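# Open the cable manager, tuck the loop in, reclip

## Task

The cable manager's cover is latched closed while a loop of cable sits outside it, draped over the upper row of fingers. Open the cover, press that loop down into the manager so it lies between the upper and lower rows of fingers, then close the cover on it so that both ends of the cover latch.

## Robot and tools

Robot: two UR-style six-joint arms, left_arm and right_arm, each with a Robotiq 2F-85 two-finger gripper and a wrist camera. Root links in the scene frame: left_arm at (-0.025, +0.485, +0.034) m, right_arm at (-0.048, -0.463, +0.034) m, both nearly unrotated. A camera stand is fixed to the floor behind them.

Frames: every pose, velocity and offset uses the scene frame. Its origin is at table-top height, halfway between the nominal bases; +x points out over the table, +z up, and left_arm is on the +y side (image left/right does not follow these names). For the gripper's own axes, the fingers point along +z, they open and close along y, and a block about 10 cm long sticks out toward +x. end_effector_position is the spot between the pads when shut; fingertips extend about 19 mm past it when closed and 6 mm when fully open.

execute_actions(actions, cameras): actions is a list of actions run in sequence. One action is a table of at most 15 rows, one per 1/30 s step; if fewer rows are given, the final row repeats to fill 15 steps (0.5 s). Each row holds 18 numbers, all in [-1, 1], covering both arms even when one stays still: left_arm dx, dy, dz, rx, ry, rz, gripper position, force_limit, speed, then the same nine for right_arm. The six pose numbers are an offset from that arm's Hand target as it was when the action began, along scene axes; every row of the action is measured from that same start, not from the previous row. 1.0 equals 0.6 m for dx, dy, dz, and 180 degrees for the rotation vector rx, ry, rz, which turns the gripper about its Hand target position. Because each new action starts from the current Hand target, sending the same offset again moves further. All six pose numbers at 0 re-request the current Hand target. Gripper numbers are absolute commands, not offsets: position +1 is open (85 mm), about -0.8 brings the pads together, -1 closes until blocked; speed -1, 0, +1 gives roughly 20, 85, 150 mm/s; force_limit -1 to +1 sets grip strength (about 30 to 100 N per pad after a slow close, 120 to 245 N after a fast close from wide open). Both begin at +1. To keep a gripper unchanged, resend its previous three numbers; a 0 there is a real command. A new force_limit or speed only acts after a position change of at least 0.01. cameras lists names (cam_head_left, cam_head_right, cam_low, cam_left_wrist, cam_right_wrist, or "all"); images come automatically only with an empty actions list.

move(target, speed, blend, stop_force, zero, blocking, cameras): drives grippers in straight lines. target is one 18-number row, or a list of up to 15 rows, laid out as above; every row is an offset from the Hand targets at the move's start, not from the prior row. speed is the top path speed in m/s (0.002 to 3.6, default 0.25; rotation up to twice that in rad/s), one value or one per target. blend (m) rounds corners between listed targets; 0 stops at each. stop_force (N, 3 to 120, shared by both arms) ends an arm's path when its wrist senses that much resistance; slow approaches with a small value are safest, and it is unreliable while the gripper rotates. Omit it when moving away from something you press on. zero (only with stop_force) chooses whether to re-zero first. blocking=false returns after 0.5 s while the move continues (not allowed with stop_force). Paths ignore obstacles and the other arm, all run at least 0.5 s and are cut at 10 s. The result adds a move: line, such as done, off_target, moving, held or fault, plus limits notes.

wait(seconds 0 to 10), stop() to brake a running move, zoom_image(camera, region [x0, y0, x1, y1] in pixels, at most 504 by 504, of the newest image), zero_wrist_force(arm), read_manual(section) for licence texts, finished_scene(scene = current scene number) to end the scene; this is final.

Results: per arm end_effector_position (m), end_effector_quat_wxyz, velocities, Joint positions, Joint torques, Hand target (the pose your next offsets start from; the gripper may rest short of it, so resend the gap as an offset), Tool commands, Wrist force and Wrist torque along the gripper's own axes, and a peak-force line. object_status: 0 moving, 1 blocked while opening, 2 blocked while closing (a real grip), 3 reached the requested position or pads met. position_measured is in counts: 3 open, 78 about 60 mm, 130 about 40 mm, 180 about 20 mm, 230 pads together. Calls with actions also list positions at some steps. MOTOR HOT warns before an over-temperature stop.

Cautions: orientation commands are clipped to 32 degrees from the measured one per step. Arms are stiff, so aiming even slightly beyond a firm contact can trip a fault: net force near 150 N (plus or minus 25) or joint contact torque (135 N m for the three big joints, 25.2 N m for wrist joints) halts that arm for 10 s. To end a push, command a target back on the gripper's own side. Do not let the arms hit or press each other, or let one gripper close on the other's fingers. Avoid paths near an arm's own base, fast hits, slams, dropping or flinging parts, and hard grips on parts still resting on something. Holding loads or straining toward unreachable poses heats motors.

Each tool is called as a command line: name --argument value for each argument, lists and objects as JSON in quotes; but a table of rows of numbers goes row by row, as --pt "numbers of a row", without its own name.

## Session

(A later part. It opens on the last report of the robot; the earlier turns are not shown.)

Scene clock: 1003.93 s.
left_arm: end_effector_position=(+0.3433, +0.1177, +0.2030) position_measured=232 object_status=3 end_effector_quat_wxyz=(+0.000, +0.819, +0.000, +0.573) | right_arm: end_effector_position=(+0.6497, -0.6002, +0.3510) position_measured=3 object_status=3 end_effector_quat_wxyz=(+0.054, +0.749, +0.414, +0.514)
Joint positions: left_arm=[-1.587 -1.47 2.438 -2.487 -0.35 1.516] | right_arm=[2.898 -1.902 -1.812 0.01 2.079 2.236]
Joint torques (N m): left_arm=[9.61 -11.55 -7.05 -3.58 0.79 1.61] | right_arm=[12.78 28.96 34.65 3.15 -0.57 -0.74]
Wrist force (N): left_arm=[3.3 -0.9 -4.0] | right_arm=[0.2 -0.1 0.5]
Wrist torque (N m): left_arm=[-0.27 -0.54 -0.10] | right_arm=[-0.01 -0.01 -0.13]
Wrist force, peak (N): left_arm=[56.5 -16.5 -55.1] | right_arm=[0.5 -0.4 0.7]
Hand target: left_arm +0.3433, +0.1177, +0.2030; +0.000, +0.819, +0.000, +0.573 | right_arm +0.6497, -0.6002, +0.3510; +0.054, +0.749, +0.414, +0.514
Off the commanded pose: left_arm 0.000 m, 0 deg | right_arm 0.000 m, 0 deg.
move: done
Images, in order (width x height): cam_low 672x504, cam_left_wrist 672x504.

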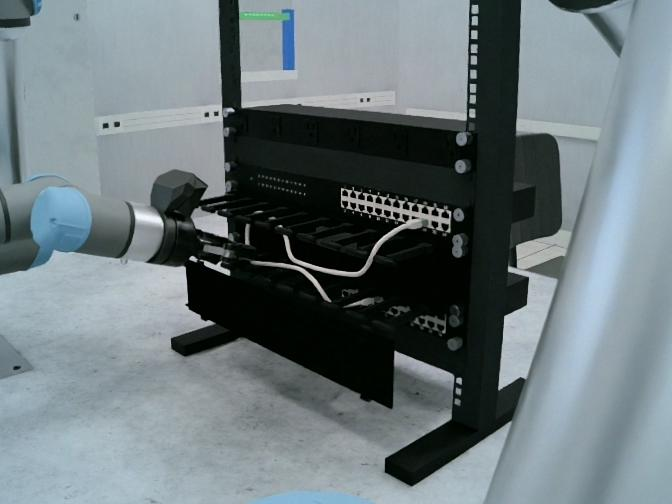

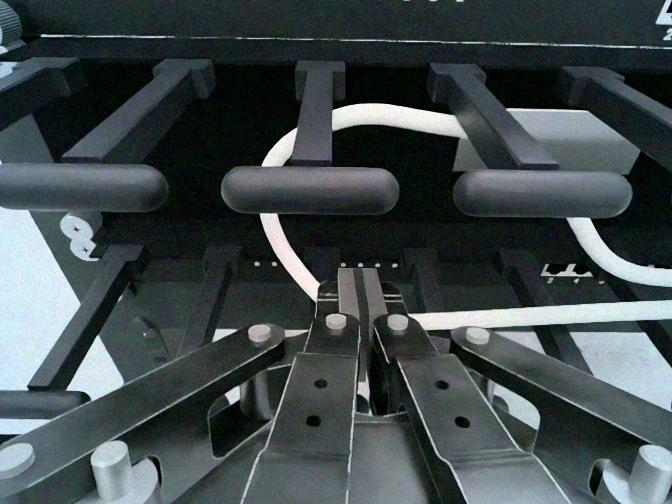

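move --pt "0.0 0 0.007 0 0 0 -1 -0.4 0 0 0 0 0 0 0 1 1 1" --pt "-0.16 0 0.007 0 0 0 -1 -0.4 0 0 0 0 0 0 0 1 1 1" --cameras '["cam_left_wrist","cam_low","cam_head_left"]' --speed 0.06 --blend '[0.002,0]'

zoom_image --camera "cam_low" --region '[160, 190, 360, 340]'

zoom_image --camera "cam_head_left" --region '[150, 180, 430, 300]'

Scene clock: 1015.10 s.
left_arm: end_effector_position=(+0.2474, +0.1177, +0.2072) position_measured=232 object_status=3 end_effector_quat_wxyz=(+0.000, +0.819, +0.000, +0.573) | right_arm: end_effector_position=(+0.6497, -0.6002, +0.3510) position_measured=3 object_status=3 end_effector_quat_wxyz=(+0.054, +0.749, +0.414, +0.514)
Joint positions: left_arm=[-1.856 -1.63 2.369 -1.649 -0.449 0.859] | right_arm=[2.898 -1.902 -1.812 0.01 2.079 2.236]
Joint torques (N m): left_arm=[-12.37 -7.51 -27.77 -0.12 0.27 -1.49] | right_arm=[13.09 29.13 32.93 3.14 -0.65 -0.71]
Wrist force (N): left_arm=[3.5 -1.0 -3.9] | right_arm=[0.3 -0.3 0.3]
Wrist torque (N m): left_arm=[-0.28 -0.54 -0.03] | right_arm=[-0.04 -0.04 -0.12]
Wrist force, peak (N): left_arm=[3.4 -0.9 -4.5] | right_arm=[0.5 -0.5 0.5]
Hand target: left_arm +0.2473, +0.1177, +0.2072; +0.000, +0.819, +0.000, +0.573 | right_arm +0.6497, -0.6002, +0.3510; +0.054, +0.749, +0.414, +0.514
Off the commanded pose: left_arm 0.000 m, 0 deg | right_arm 0.000 m, 0 deg.
move: done
Images, in order (width x height): cam_head_left 672x504, cam_low 672x504, cam_left_wrist 672x504.

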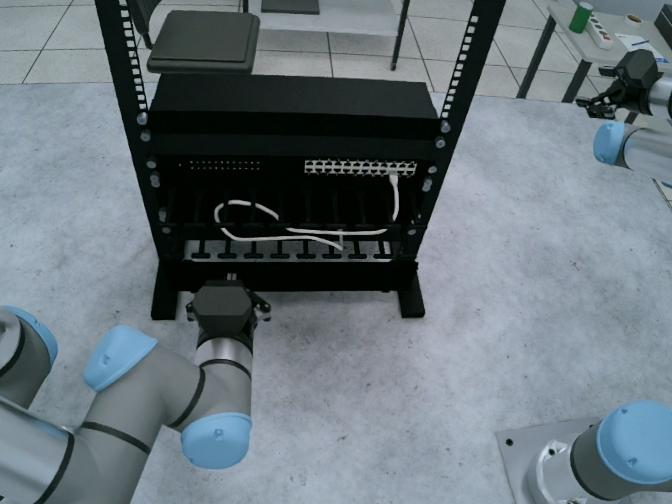

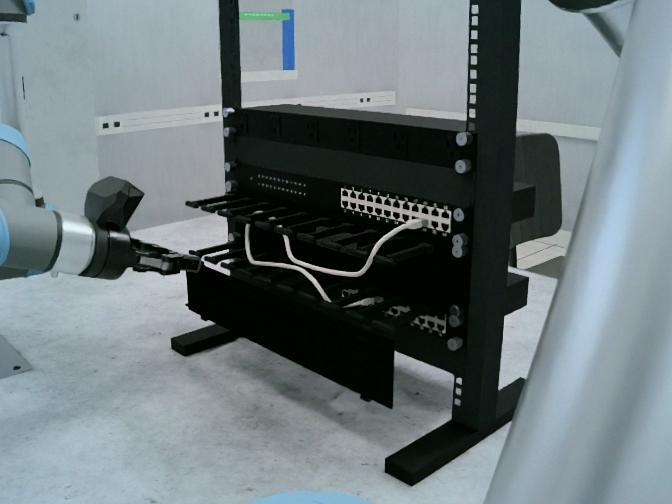

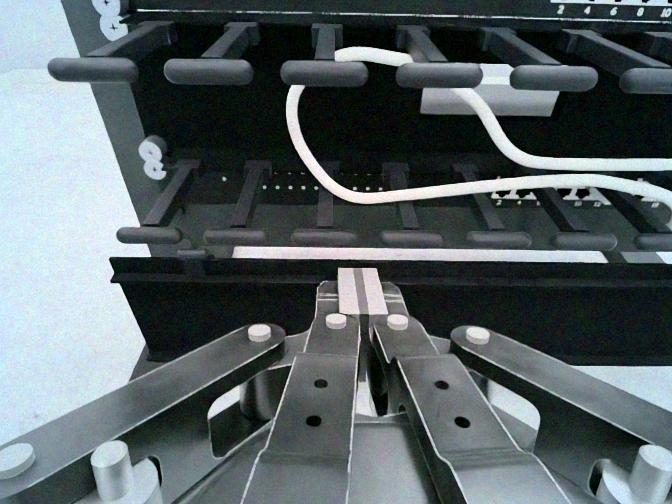

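Scaled by 2.520 from the camera's 672x504 image, which has a finer 960x720 frame.

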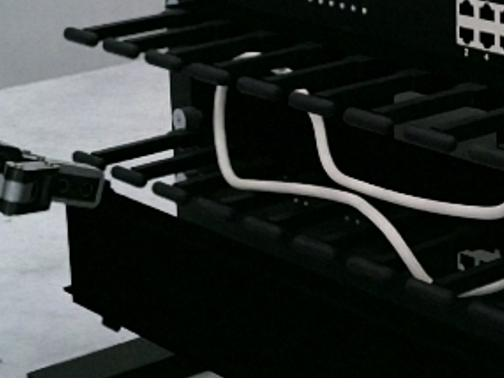

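Scaled by 1.800 from the camera's 672x504 image, which has a finer 960x720 frame.

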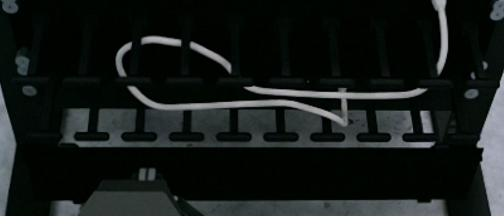

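move --pt "-0.1457 -0.0962 0.2213 0 0 -0.5 -1 -0.6 -0.8 0 0 0 0 0 0 1 1 1" --pt "-0.0457 0.3205 0.2213 0 0 -0.5 -1 -0.6 -0.8 0 0 0 0 0 0 1 1 1" --pt "0.1698 0.3417 0 0 0 -0.5 -1 -0.6 -0.8 0 0 0 0 0 0 1 1 1" --cameras '["all"]' --speed 0.28 --blend '[0.03,0.03,0]'

zoom_image --camera "cam_left_wrist" --region '[150, 0, 500, 262]'

zoom_image --camera "cam_low" --region '[160, 190, 420, 430]'

Scene clock: 1047.80 s.
left_arm: end_effector_position=(+0.3492, +0.3227, +0.2073) position_measured=232 object_status=3 end_effector_quat_wxyz=(+0.405, +0.579, -0.579, +0.406) | right_arm: end_effector_position=(+0.6497, -0.6002, +0.3510) position_measured=3 object_status=3 end_effector_quat_wxyz=(+0.054, +0.749, +0.414, +0.514)
Joint positions: left_arm=[-0.145 -1.347 2.466 -3.072 -2.763 4.304] | right_arm=[2.898 -1.902 -1.812 0.01 2.079 2.236]
Joint torques (N m): left_arm=[8.54 -13.82 -22.35 -3.92 -3.36 1.59] | right_arm=[12.95 29.08 34.16 3.43 -0.53 -0.92]
Wrist force (N): left_arm=[3.7 -1.5 -3.6] | right_arm=[0.4 -0.1 0.3]
Wrist torque (N m): left_arm=[-0.37 -0.57 -0.10] | right_arm=[-0.02 -0.05 -0.13]
Wrist force, peak (N): left_arm=[4.3 -0.4 -5.4] | right_arm=[0.6 -0.3 0.7]
Hand target: left_arm +0.3492, +0.3227, +0.2072; +0.405, +0.579, -0.579, +0.406 | right_arm +0.6497, -0.6002, +0.3510; +0.054, +0.749, +0.414, +0.514
Off the commanded pose: left_arm 0.000 m, 0 deg | right_arm 0.000 m, 0 deg.
move: done

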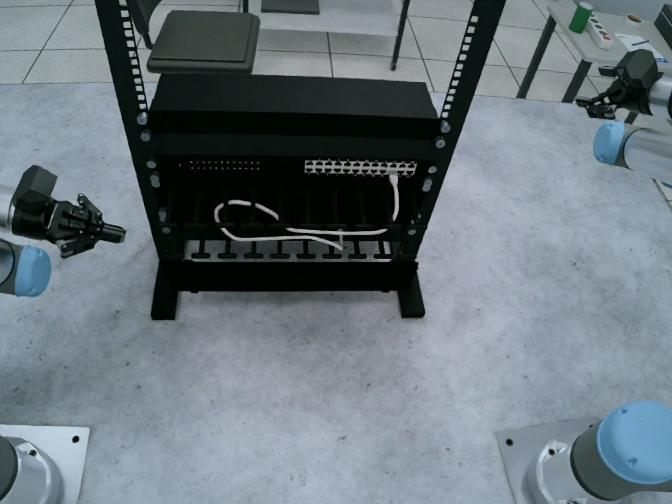

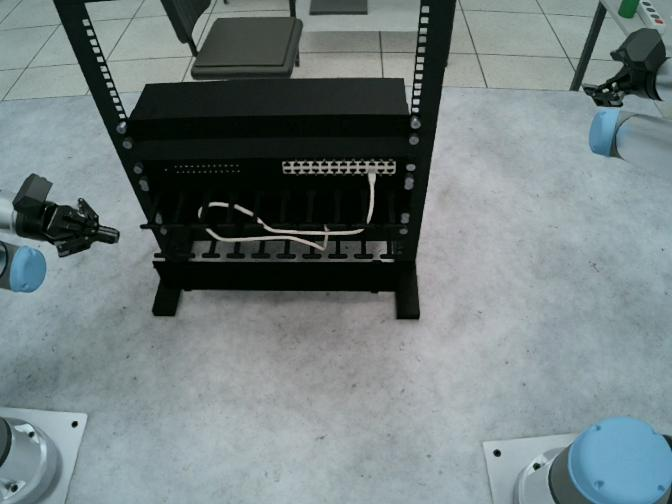

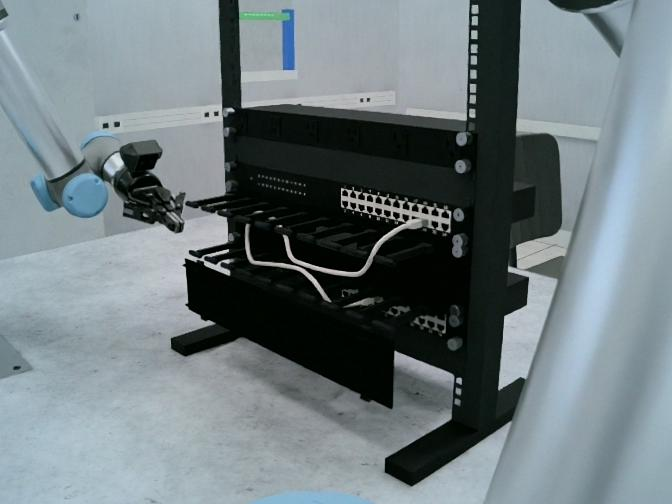

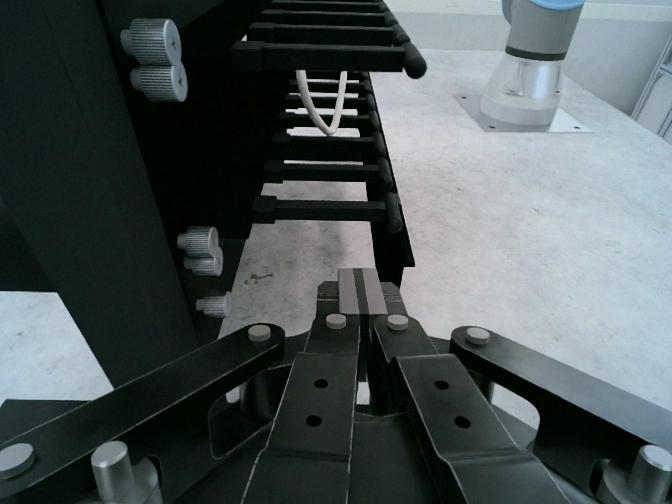

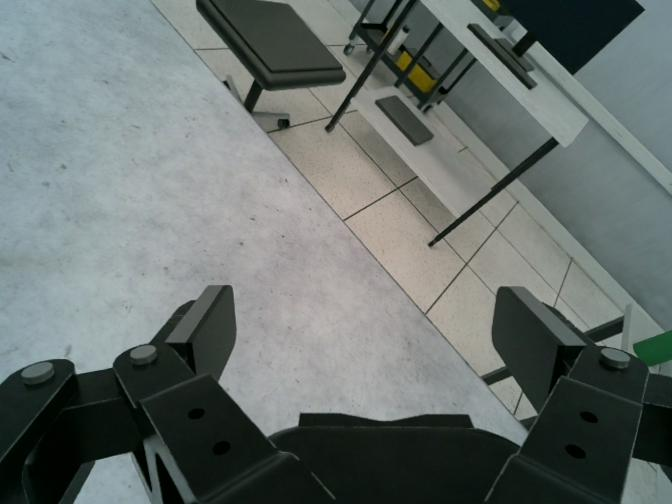

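Scaled by 1.440 from the camera's 672x504 image, which has a finer 960x720 frame.

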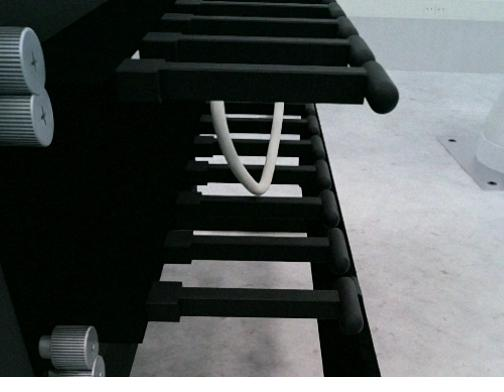

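Scaled by 1.938 from the camera's 672x504 image, which has a finer 960x720 frame.

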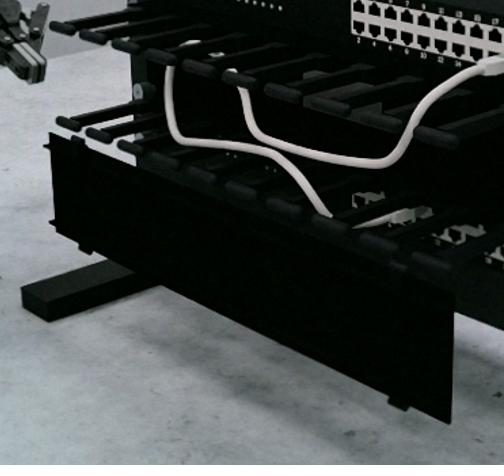

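move --pt "0 0 -0.1488 0 0 0 -1 -0.6 -0.8 0 0 0 0 0 0 1 1 1" --pt "0 -0.1433 -0.1488 0 0 0 -1 -0.6 -0.8 0 0 0 0 0 0 1 1 1" --cameras '["cam_left_wrist","cam_head_left"]' --speed 0.1 --stop_force 10

Scene clock: 1060.57 s.
left_arm: end_effector_position=(+0.3492, +0.2367, +0.1179) position_measured=232 object_status=3 end_effector_quat_wxyz=(+0.405, +0.579, -0.579, +0.406) | right_arm: end_effector_position=(+0.6497, -0.6002, +0.3510) position_measured=3 object_status=3 end_effector_quat_wxyz=(+0.054, +0.749, +0.414, +0.514)
Joint positions: left_arm=[-0.38 -0.89 2.43 -3.908 -2.629 3.847] | right_arm=[2.898 -1.902 -1.812 0.01 2.079 2.236]
Joint torques (N m): left_arm=[-12.3 -23.59 -11.51 -3.86 -0.17 -1.75] | right_arm=[13.58 29.27 33.67 3.26 -0.44 -1.1]
Wrist force (N): left_arm=[3.5 -1.1 -3.8] | right_arm=[0.1 0.0 0.8]
Wrist torque (N m): left_arm=[-0.29 -0.56 -0.02] | right_arm=[0.00 -0.01 -0.12]
Wrist force, peak (N): left_arm=[4.5 -1.3 -4.1] | right_arm=[0.6 -0.2 0.6]
Hand target: left_arm +0.3492, +0.2367, +0.1179; +0.405, +0.579, -0.579, +0.406 | right_arm +0.6497, -0.6002, +0.3510; +0.054, +0.749, +0.414, +0.514
Off the commanded pose: left_arm 0.000 m, 0 deg | right_arm 0.000 m, 0 deg.
move: done
Images, in order (width x height): cam_head_left 672x504, cam_left_wrist 672x504.

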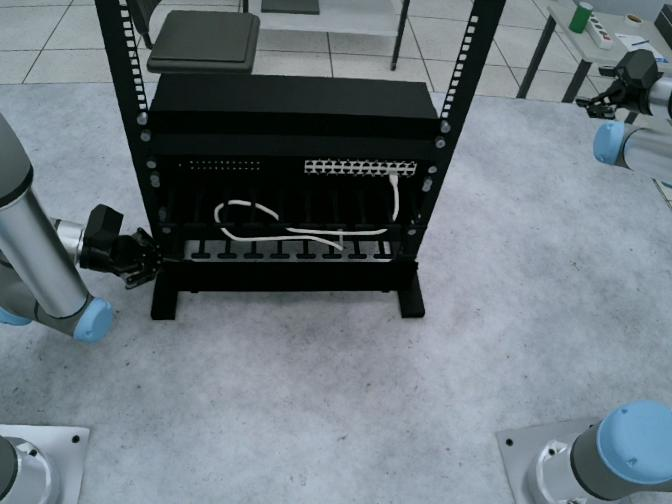

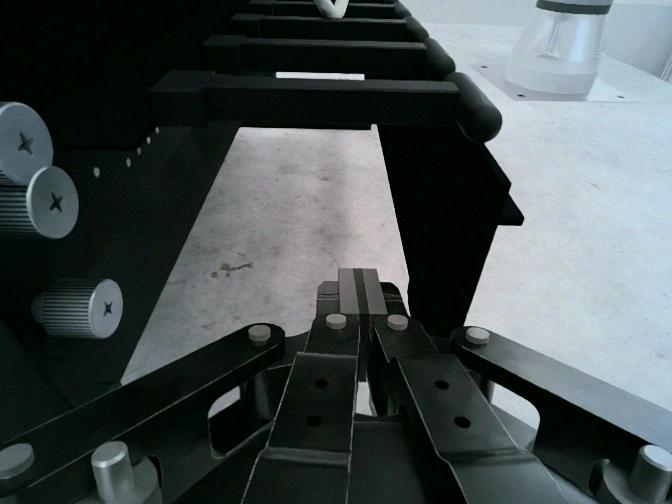

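move --pt "-0.0465 0.005 -0.0017 0 0 0 -1 -0.6 -0.8 0 0 0 0 0 0 1 1 1" --pt "-0.0843 0.0067 0.0067 0 0 0 -1 -0.6 -0.8 0 0 0 0 0 0 1 1 1" --pt "-0.1192 0.0067 0.036 0 0 0 -1 -0.6 -0.8 0 0 0 0 0 0 1 1 1" --pt "-0.1348 0.0067 0.0793 0 0 0 -1 -0.6 -0.8 0 0 0 0 0 0 1 1 1" --cameras '["cam_left_wrist","cam_head_left","cam_low"]' --speed 0.06 --blend '[0.01,0.01,0.01,0]' --stop_force 20

Scene clock: 1072.97 s.
left_arm: end_effector_position=(+0.2683, +0.2407, +0.1655) position_measured=232 object_status=3 end_effector_quat_wxyz=(+0.405, +0.579, -0.579, +0.406) | right_arm: end_effector_position=(+0.6497, -0.6002, +0.3510) position_measured=3 object_status=3 end_effector_quat_wxyz=(+0.054, +0.749, +0.414, +0.514)
Joint positions: left_arm=[-0.479 -1.061 2.653 -4.067 -2.555 3.722] | right_arm=[2.898 -1.902 -1.812 0.01 2.079 2.236]
Joint torques (N m): left_arm=[-13.02 -32.88 7.27 -1.51 -0.36 1.6] | right_arm=[13.07 27.48 33.33 3.33 -0.49 -1.02]
Wrist force (N): left_arm=[0.7 -2.0 -3.9] | right_arm=[0.4 -0.4 0.4]
Wrist torque (N m): left_arm=[-0.29 -0.45 -0.06] | right_arm=[-0.06 -0.06 -0.12]
Wrist force, peak (N): left_arm=[3.4 -2.2 -3.9] | right_arm=[0.8 -0.1 0.6]
Hand target: left_arm +0.2683, +0.2407, +0.1655; +0.405, +0.579, -0.579, +0.406 | right_arm +0.6497, -0.6002, +0.3510; +0.054, +0.749, +0.414, +0.514
Off the commanded pose: left_arm 0.000 m, 0 deg | right_arm 0.000 m, 0 deg.
move: done
Images, in order (width x height): cam_head_left 672x504, cam_low 672x504, cam_left_wrist 672x504.

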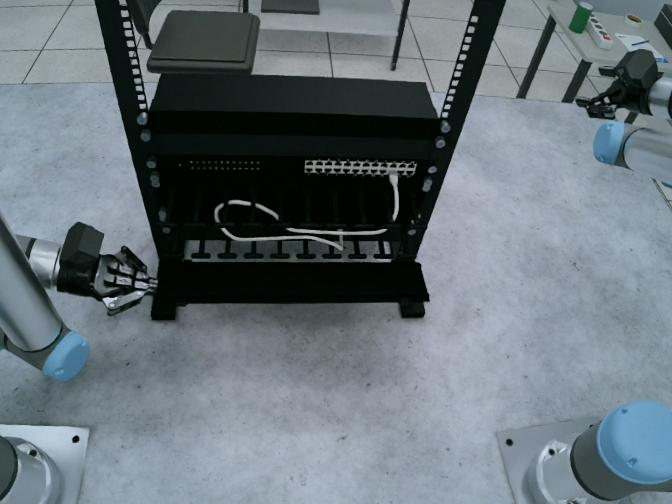

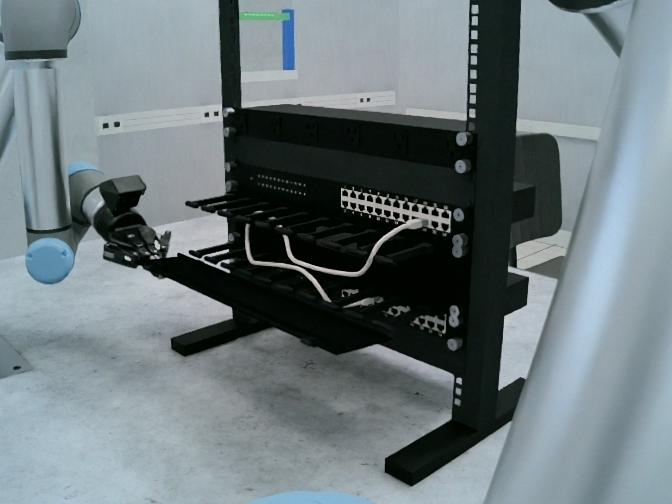

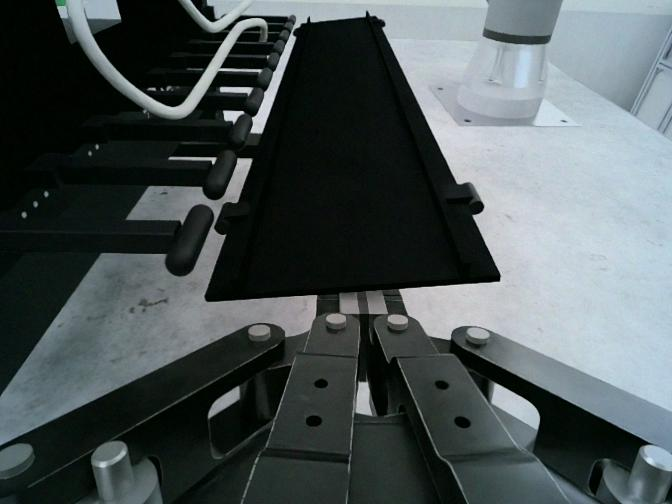

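move --pt "0.0052 0 0.0382 0 0 0 -1 -0.6 -0.8 0 0 0 0 0 0 1 1 1" --pt "0.0207 0 0.0647 0 0 0 -1 -0.6 -0.8 0 0 0 0 0 0 1 1 1" --pt "0.0313 0 0.1043 0 0 0 -1 -0.6 -0.8 0 0 0 0 0 0 1 1 1" --pt "0.0477 0 0.1293 0 0 0 -1 -0.6 -0.8 0 0 0 0 0 0 1 1 1" --cameras '["cam_left_wrist","cam_head_left","cam_low"]' --speed 0.05 --blend '[0.005,0.005,0.005,0]' --stop_force 15

zoom_image --camera "cam_left_wrist" --region '[200, 0, 500, 350]'

zoom_image --camera "cam_head_left" --region '[140, 170, 450, 280]'

Scene clock: 1086.30 s.
left_arm: end_effector_position=(+0.2970, +0.2407, +0.2431) position_measured=232 object_status=3 end_effector_quat_wxyz=(+0.405, +0.579, -0.579, +0.406) | right_arm: end_effector_position=(+0.6497, -0.6002, +0.3510) position_measured=3 object_status=3 end_effector_quat_wxyz=(+0.054, +0.749, +0.414, +0.514)
Joint positions: left_arm=[-0.433 -1.402 2.564 -3.59 -2.59 3.776] | right_arm=[2.898 -1.902 -1.812 0.01 2.079 2.236]
Joint torques (N m): left_arm=[9.78 -27.65 -22.42 -1.4 -2.39 1.67] | right_arm=[12.85 27.52 32.78 3.26 -0.26 -0.94]
Wrist force (N): left_arm=[1.9 1.1 -3.5] | right_arm=[0.3 0.0 0.6]
Wrist torque (N m): left_arm=[-0.31 -0.52 -0.09] | right_arm=[-0.01 -0.04 -0.13]
Wrist force, peak (N): left_arm=[3.1 -1.0 -3.7] | right_arm=[0.4 -0.3 0.8]
Hand target: left_arm +0.2970, +0.2407, +0.2431; +0.405, +0.579, -0.579, +0.406 | right_arm +0.6497, -0.6002, +0.3510; +0.054, +0.749, +0.414, +0.514
Off the commanded pose: left_arm 0.000 m, 0 deg | right_arm 0.000 m, 0 deg.
move: done
Images, in order (width x height): cam_head_left 672x504, cam_low 672x504, cam_left_wrist 672x504.

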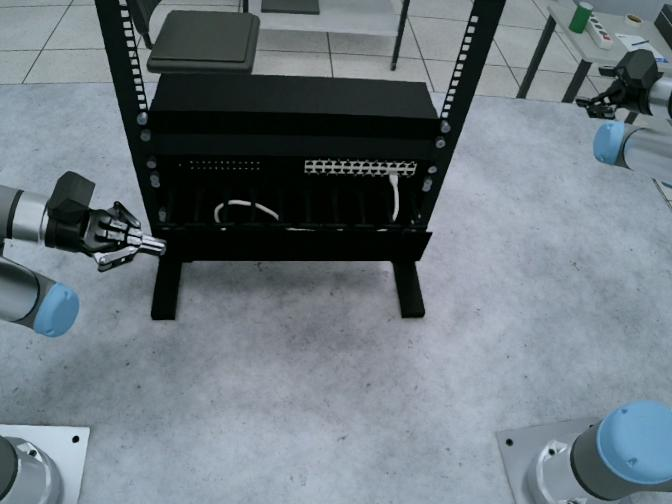

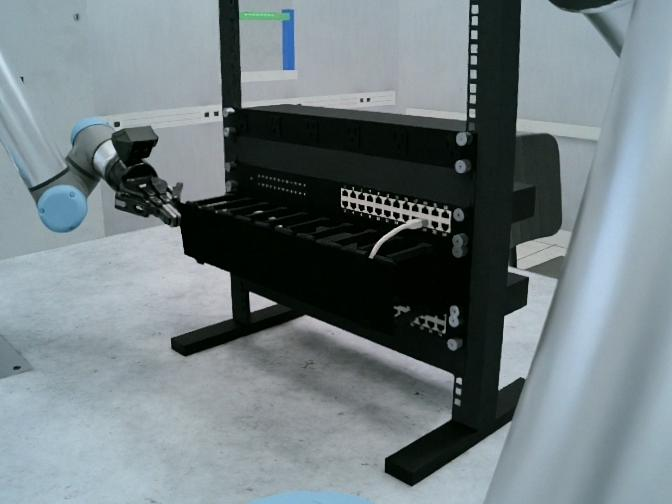

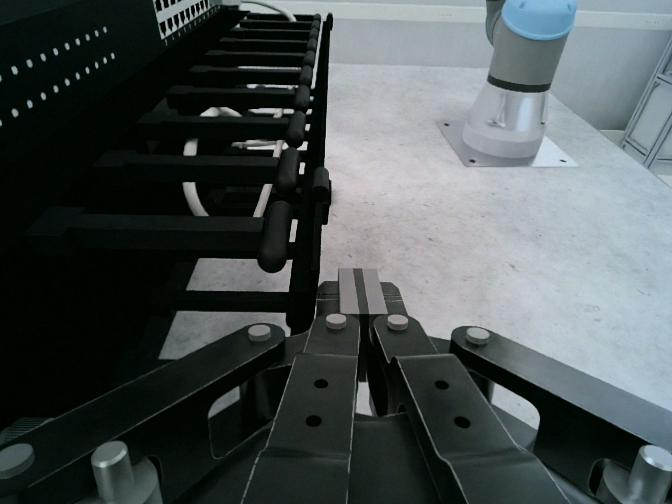

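Scaled by 1.440 from the camera's 672x504 image, which has a finer 960x720 frame.

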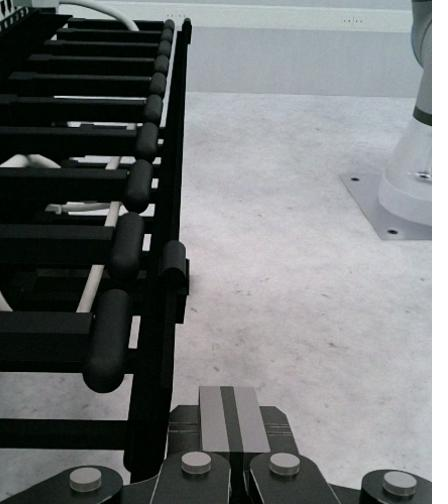

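Scaled by 1.626 from the camera's 672x504 image, which has a finer 960x720 frame.

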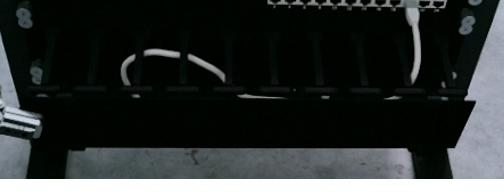

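move --target '[0.03,0,0.006,0,0,0,-1,-0.6,-0.8,0,0,0,0,0,0,1,1,1]' --speed 0.015 --stop_force 40 --cameras '["cam_left_wrist","cam_head_left","cam_low"]'

Scene clock: 1109.00 s.
left_arm: end_effector_position=(+0.3043, +0.2407, +0.2446) position_measured=232 object_status=3 end_effector_quat_wxyz=(+0.406, +0.579, -0.579, +0.405) | right_arm: end_effector_position=(+0.6497, -0.6002, +0.3510) position_measured=3 object_status=3 end_effector_quat_wxyz=(+0.054, +0.749, +0.414, +0.514)
Joint positions: left_arm=[-0.423 -1.398 2.544 -3.563 -2.598 3.789] | right_arm=[2.898 -1.902 -1.812 0.01 2.079 2.236]
Joint torques (N m): left_arm=[-5.87 -28.16 -23.33 -5.32 5.27 -1.65] | right_arm=[14.37 28.65 33.28 3.43 -0.27 -0.72]
Wrist force (N): left_arm=[-11.6 43.2 -12.4] | right_arm=[0.3 0.1 0.4]
Wrist torque (N m): left_arm=[-0.14 -0.04 -0.05] | right_arm=[0.02 -0.04 -0.12]
Wrist force, peak (N): left_arm=[-24.2 69.0 -28.2] | right_arm=[0.5 -0.3 0.8]
Hand target: left_arm +0.3043, +0.2407, +0.2446; +0.406, +0.579, -0.579, +0.405 (not the last commanded pose) | right_arm +0.6497, -0.6002, +0.3510; +0.054, +0.749, +0.414, +0.514
Off the commanded pose: left_arm 0.011 m, 0 deg | right_arm 0.000 m, 0 deg.
move: contact (left_arm)
Images, in order (width x height): cam_head_left 672x504, cam_low 672x504, cam_left_wrist 672x504.

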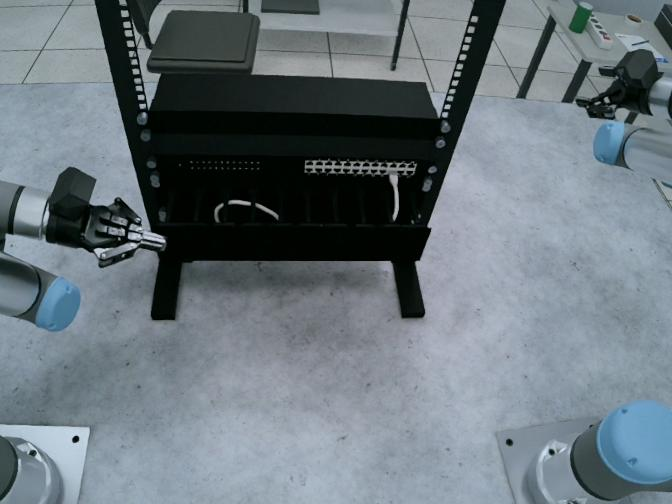

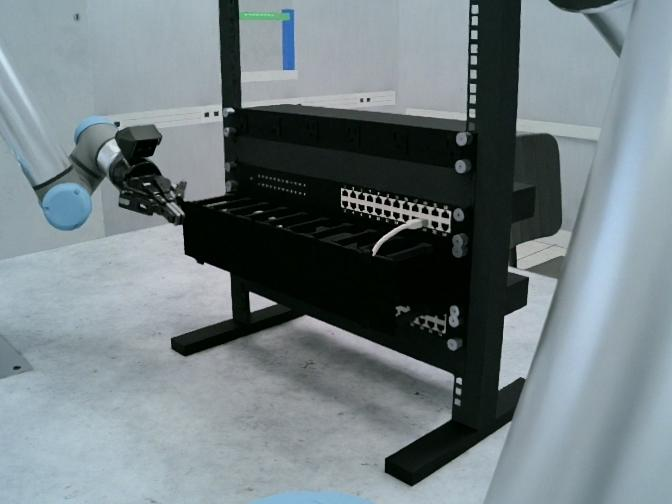

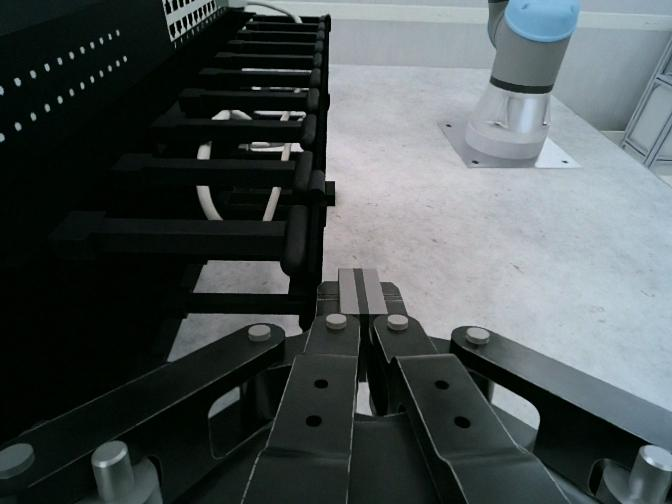

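zoom_image --camera "cam_left_wrist" --region '[180, 0, 380, 150]'

zoom_image --camera "cam_head_left" --region '[330, 160, 470, 280]'

zoom_image --camera "cam_left_wrist" --region '[200, 130, 400, 330]'

Scaled by 2.520 from the camera's 672x504 image, which has a finer 960x720 frame.

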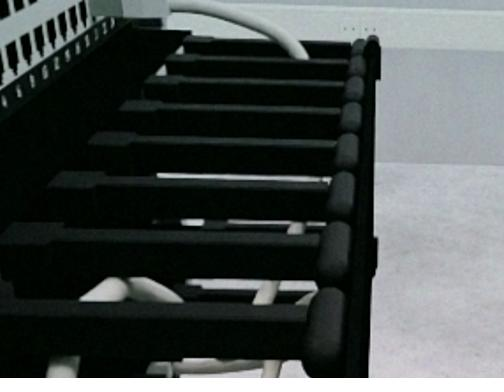

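Scaled by 3.600 from the camera's 672x504 image, which has a finer 960x720 frame.

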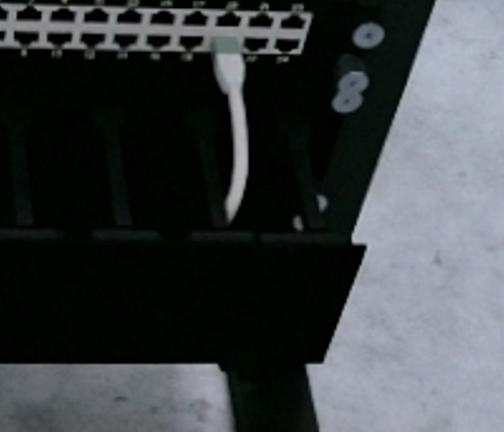

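Scaled by 2.520 from the camera's 672x504 image, which has a finer 960x720 frame.

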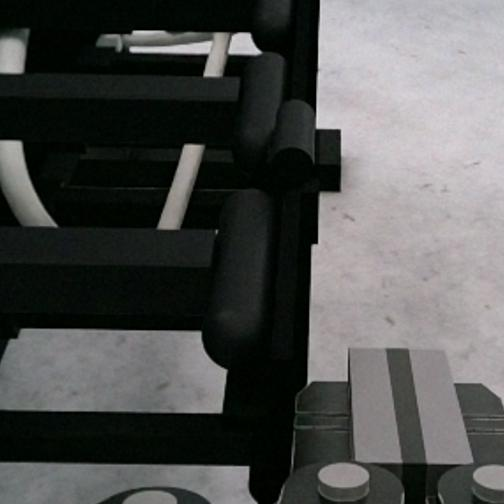

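move --target '[0.012,0,0,0,0,0,-1,-0.6,-0.8,0,0,0,0,0,0,1,1,1]' --speed 0.01 --stop_force 60 --zero false --cameras '["cam_left_wrist"]'

zoom_image --camera "cam_left_wrist" --region '[200, 130, 400, 330]'

zoom_image --camera "cam_left_wrist" --region '[180, 0, 380, 150]'

Scene clock: 1133.00 s.
left_arm: end_effector_position=(+0.3044, +0.2407, +0.2446) position_measured=232 object_status=3 end_effector_quat_wxyz=(+0.406, +0.579, -0.579, +0.405) | right_arm: end_effector_position=(+0.6497, -0.6002, +0.3510) position_measured=3 object_status=3 end_effector_quat_wxyz=(+0.054, +0.749, +0.414, +0.514)
Joint positions: left_arm=[-0.422 -1.398 2.543 -3.562 -2.6 3.79] | right_arm=[2.898 -1.902 -1.812 0.01 2.079 2.236]
Joint torques (N m): left_arm=[-5.82 -28.41 -31.88 -5.9 9.34 -1.64] | right_arm=[15.82 27.23 33.7 3.49 -0.4 -0.75]
Wrist force (N): left_arm=[-19.6 57.8 -23.0] | right_arm=[0.2 -0.2 0.5]
Wrist torque (N m): left_arm=[0.00 0.23 -0.12] | right_arm=[-0.03 -0.02 -0.12]
Wrist force, peak (N): left_arm=[-22.4 68.9 -34.2] | right_arm=[0.7 -0.3 0.5]
Hand target: left_arm +0.3045, +0.2407, +0.2446; +0.406, +0.579, -0.579, +0.405 (not the last commanded pose) | right_arm +0.6497, -0.6002, +0.3510; +0.054, +0.749, +0.414, +0.514
Off the commanded pose: left_arm 0.007 m, 0 deg | right_arm 0.000 m, 0 deg.
move: contact (left_arm)
Images, in order (width x height): cam_left_wrist 672x504.

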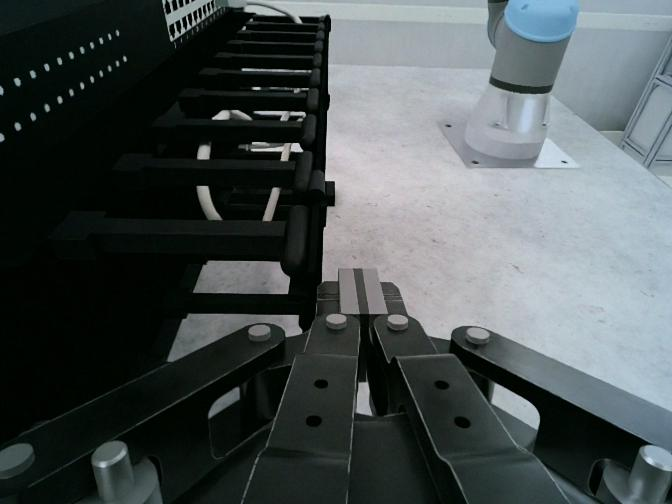

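Scaled by 2.520 from the camera's 672x504 image, which has a finer 960x720 frame.

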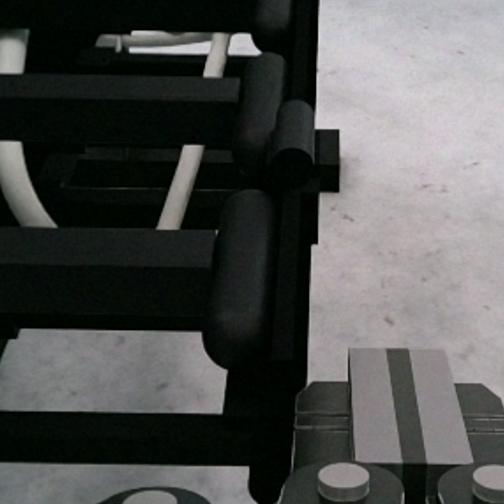

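Scaled by 2.520 from the camera's 672x504 image, which has a finer 960x720 frame.

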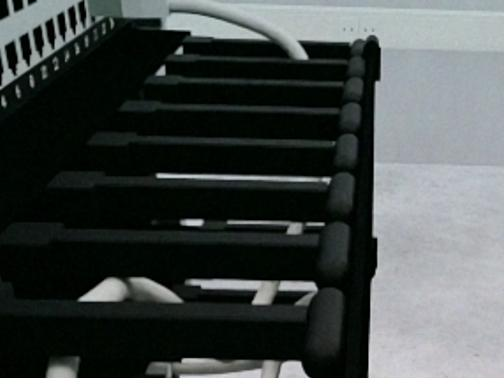

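move --target '[-0.0164,0,0,0,0,0,-1,-0.6,-0.8,0,0,0,0,0,0,1,1,1]' --speed 0.03 --cameras '["cam_left_wrist","cam_head_left","cam_head_right","cam_low"]'

zoom_image --camera "cam_left_wrist" --region '[200, 0, 400, 330]'

zoom_image --camera "cam_head_left" --region '[330, 160, 470, 280]'

zoom_image --camera "cam_head_left" --region '[130, 175, 230, 250]'

zoom_image --camera "cam_low" --region '[160, 170, 310, 290]'

Scene clock: 1147.17 s.
left_arm: end_effector_position=(+0.2947, +0.2407, +0.2446) position_measured=232 object_status=3 end_effector_quat_wxyz=(+0.406, +0.579, -0.579, +0.405) | right_arm: end_effector_position=(+0.6497, -0.6002, +0.3510) position_measured=3 object_status=3 end_effector_quat_wxyz=(+0.054, +0.749, +0.414, +0.514)
Joint positions: left_arm=[-0.436 -1.411 2.568 -3.589 -2.589 3.772] | right_arm=[2.898 -1.902 -1.812 0.01 2.079 2.236]
Joint torques (N m): left_arm=[-12.26 -26.61 -1.7 -3.55 0.14 -1.66] | right_arm=[13.1 29.04 33.81 3.52 -0.09 -0.64]
Wrist force (N): left_arm=[3.5 -2.8 -3.7] | right_arm=[0.3 -0.2 0.3]
Wrist torque (N m): left_arm=[-0.57 -0.55 -0.02] | right_arm=[-0.03 -0.03 -0.12]
Wrist force, peak (N): left_arm=[-19.2 57.8 -23.0] | right_arm=[0.3 -0.5 0.8]
Hand target: left_arm +0.2947, +0.2407, +0.2446; +0.406, +0.579, -0.579, +0.405 | right_arm +0.6497, -0.6002, +0.3510; +0.054, +0.749, +0.414, +0.514
Off the commanded pose: left_arm 0.000 m, 0 deg | right_arm 0.000 m, 0 deg.
move: done
Images, in order (width x height): cam_head_left 672x504, cam_head_right 672x504, cam_low 672x504, cam_left_wrist 672x504.

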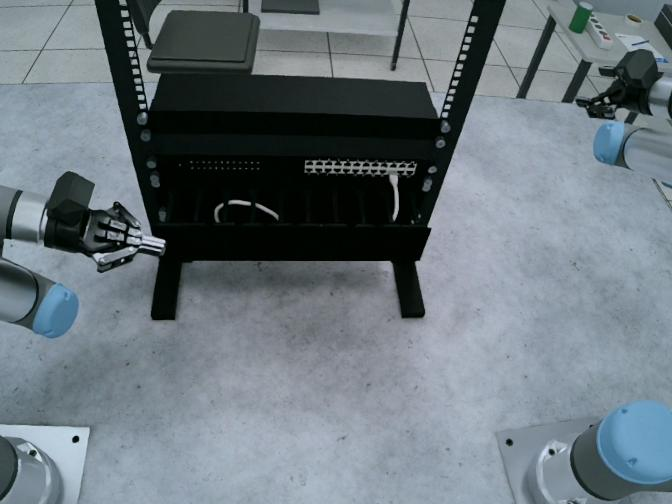

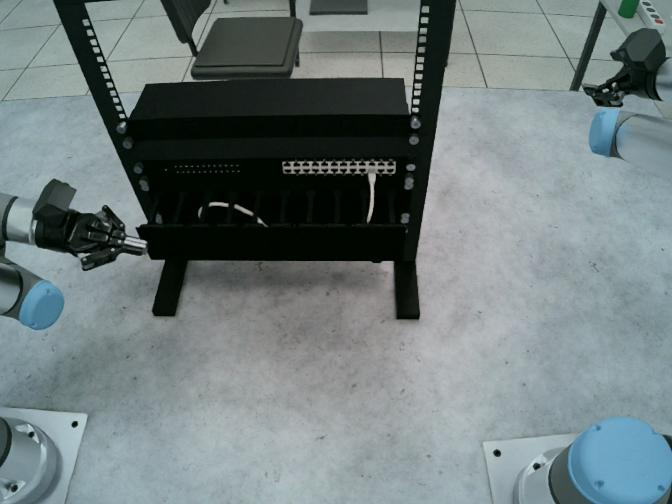

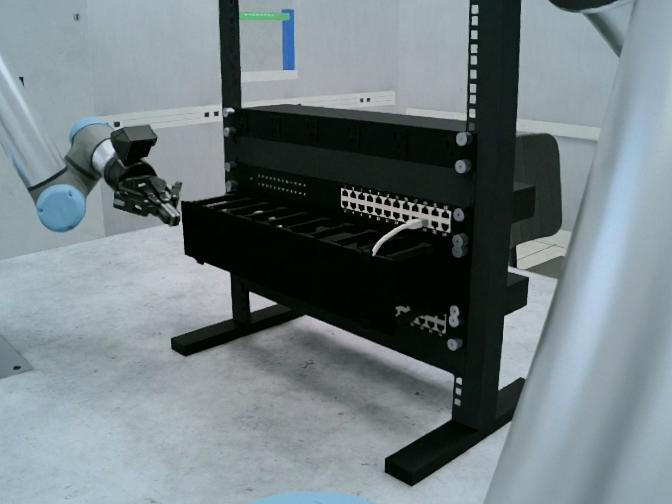

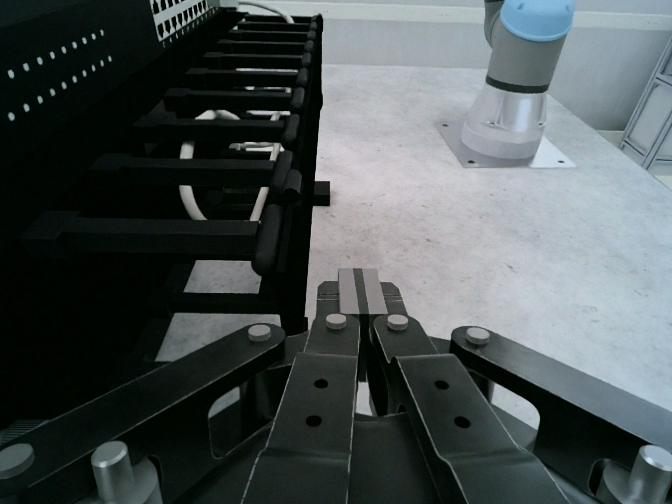

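Scaled by 1.527 from the camera's 672x504 image, which has a finer 960x720 frame.

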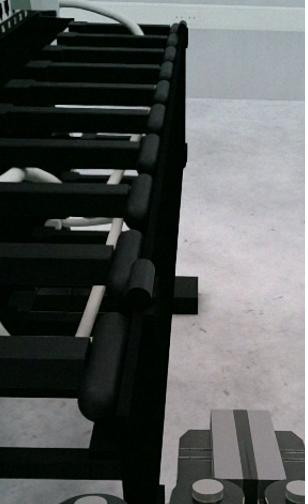

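Scaled by 3.600 from the camera's 672x504 image, which has a finer 960x720 frame.

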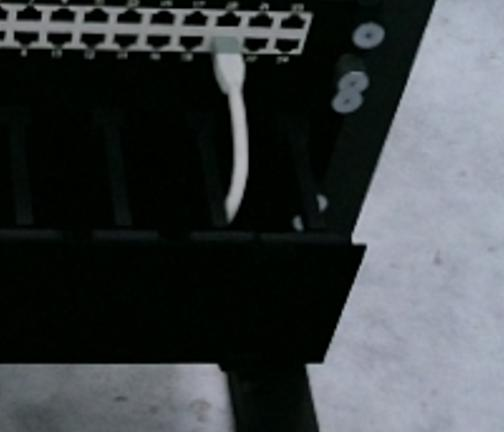

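Scaled by 5.040 from the camera's 672x504 image, which has a finer 960x720 frame.

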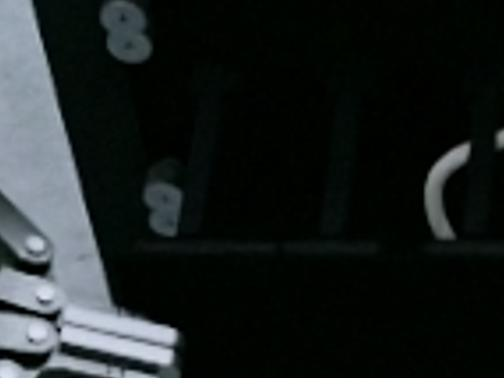

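Scaled by 3.360 from the camera's 672x504 image, which has a finer 960x720 frame.

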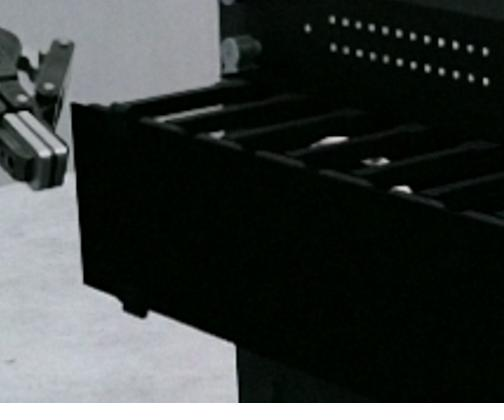

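move --pt "-0.01 0.08 0.02 0 0 0 -1 -0.6 -0.8 0 0 0 0 0 0 1 1 1" --pt "0.0705 0.1138 0.064 0.1389 0 0 -1 -0.6 -0.8 0 0 0 0 0 0 1 1 1" --speed 0.1 --blend '[0.01,0]' --cameras '["cam_left_wrist"]'

zoom_image --camera "cam_left_wrist" --region '[300, 60, 500, 300]'

Scene clock: 1163.23 s.
left_arm: end_effector_position=(+0.3370, +0.3090, +0.2830) position_measured=232 object_status=3 end_effector_quat_wxyz=(+0.271, +0.653, -0.653, +0.270) | right_arm: end_effector_position=(+0.6497, -0.6002, +0.3510) position_measured=3 object_status=3 end_effector_quat_wxyz=(+0.054, +0.749, +0.414, +0.514)
Joint positions: left_arm=[-0.359 -1.828 2.293 -2.375 -2.294 4.222] | right_arm=[2.898 -1.902 -1.812 0.01 2.079 2.236]
Joint torques (N m): left_arm=[-12.57 -18.92 -33.52 -1.66 -0.11 1.56] | right_arm=[13.44 28.55 32.82 3.62 -0.29 -1.02]
Wrist force (N): left_arm=[2.9 -3.2 -2.4] | right_arm=[0.3 -0.3 0.3]
Wrist torque (N m): left_arm=[-0.70 -0.30 -0.05] | right_arm=[-0.04 -0.03 -0.13]
Wrist force, peak (N): left_arm=[4.0 -3.1 -3.6] | right_arm=[0.2 -0.2 0.9]
Hand target: left_arm +0.3370, +0.3090, +0.2830; +0.271, +0.653, -0.653, +0.270 | right_arm +0.6497, -0.6002, +0.3510; +0.054, +0.749, +0.414, +0.514
Off the commanded pose: left_arm 0.000 m, 0 deg | right_arm 0.000 m, 0 deg.
move: done
Images, in order (width x height): cam_left_wrist 672x504.

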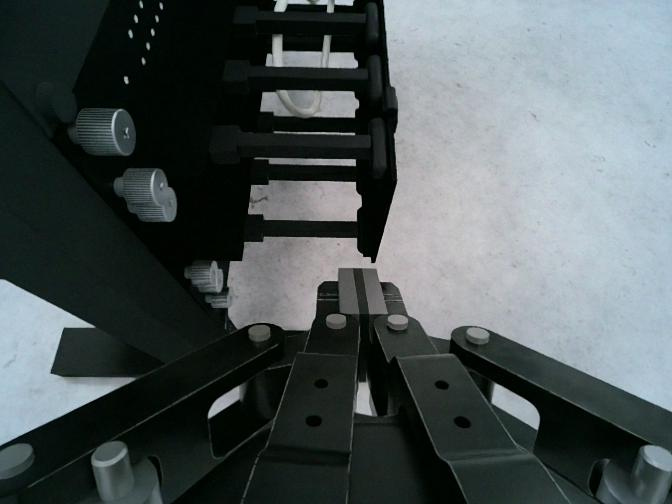

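Scaled by 2.100 from the camera's 672x504 image, which has a finer 960x720 frame.

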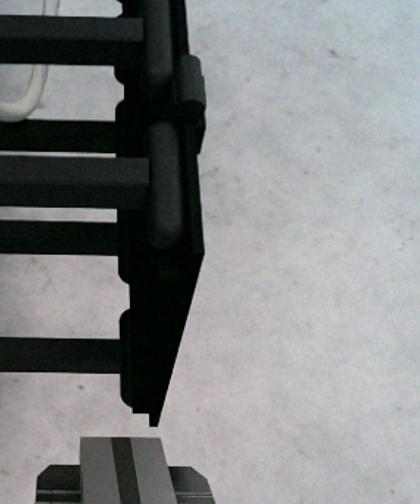

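zoom_image --camera "cam_left_wrist" --region '[210, 0, 420, 150]'

Scaled by 2.400 from the camera's 672x504 image, which has a finer 960x720 frame.

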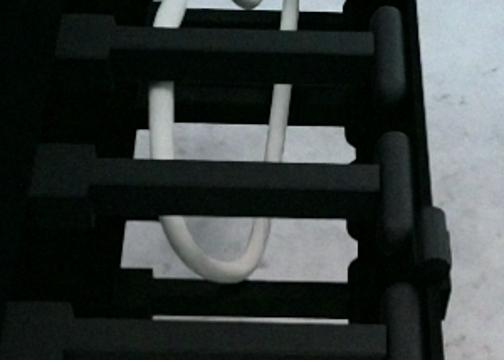

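finished_scene --scene 2

The scene is finished: the task was done.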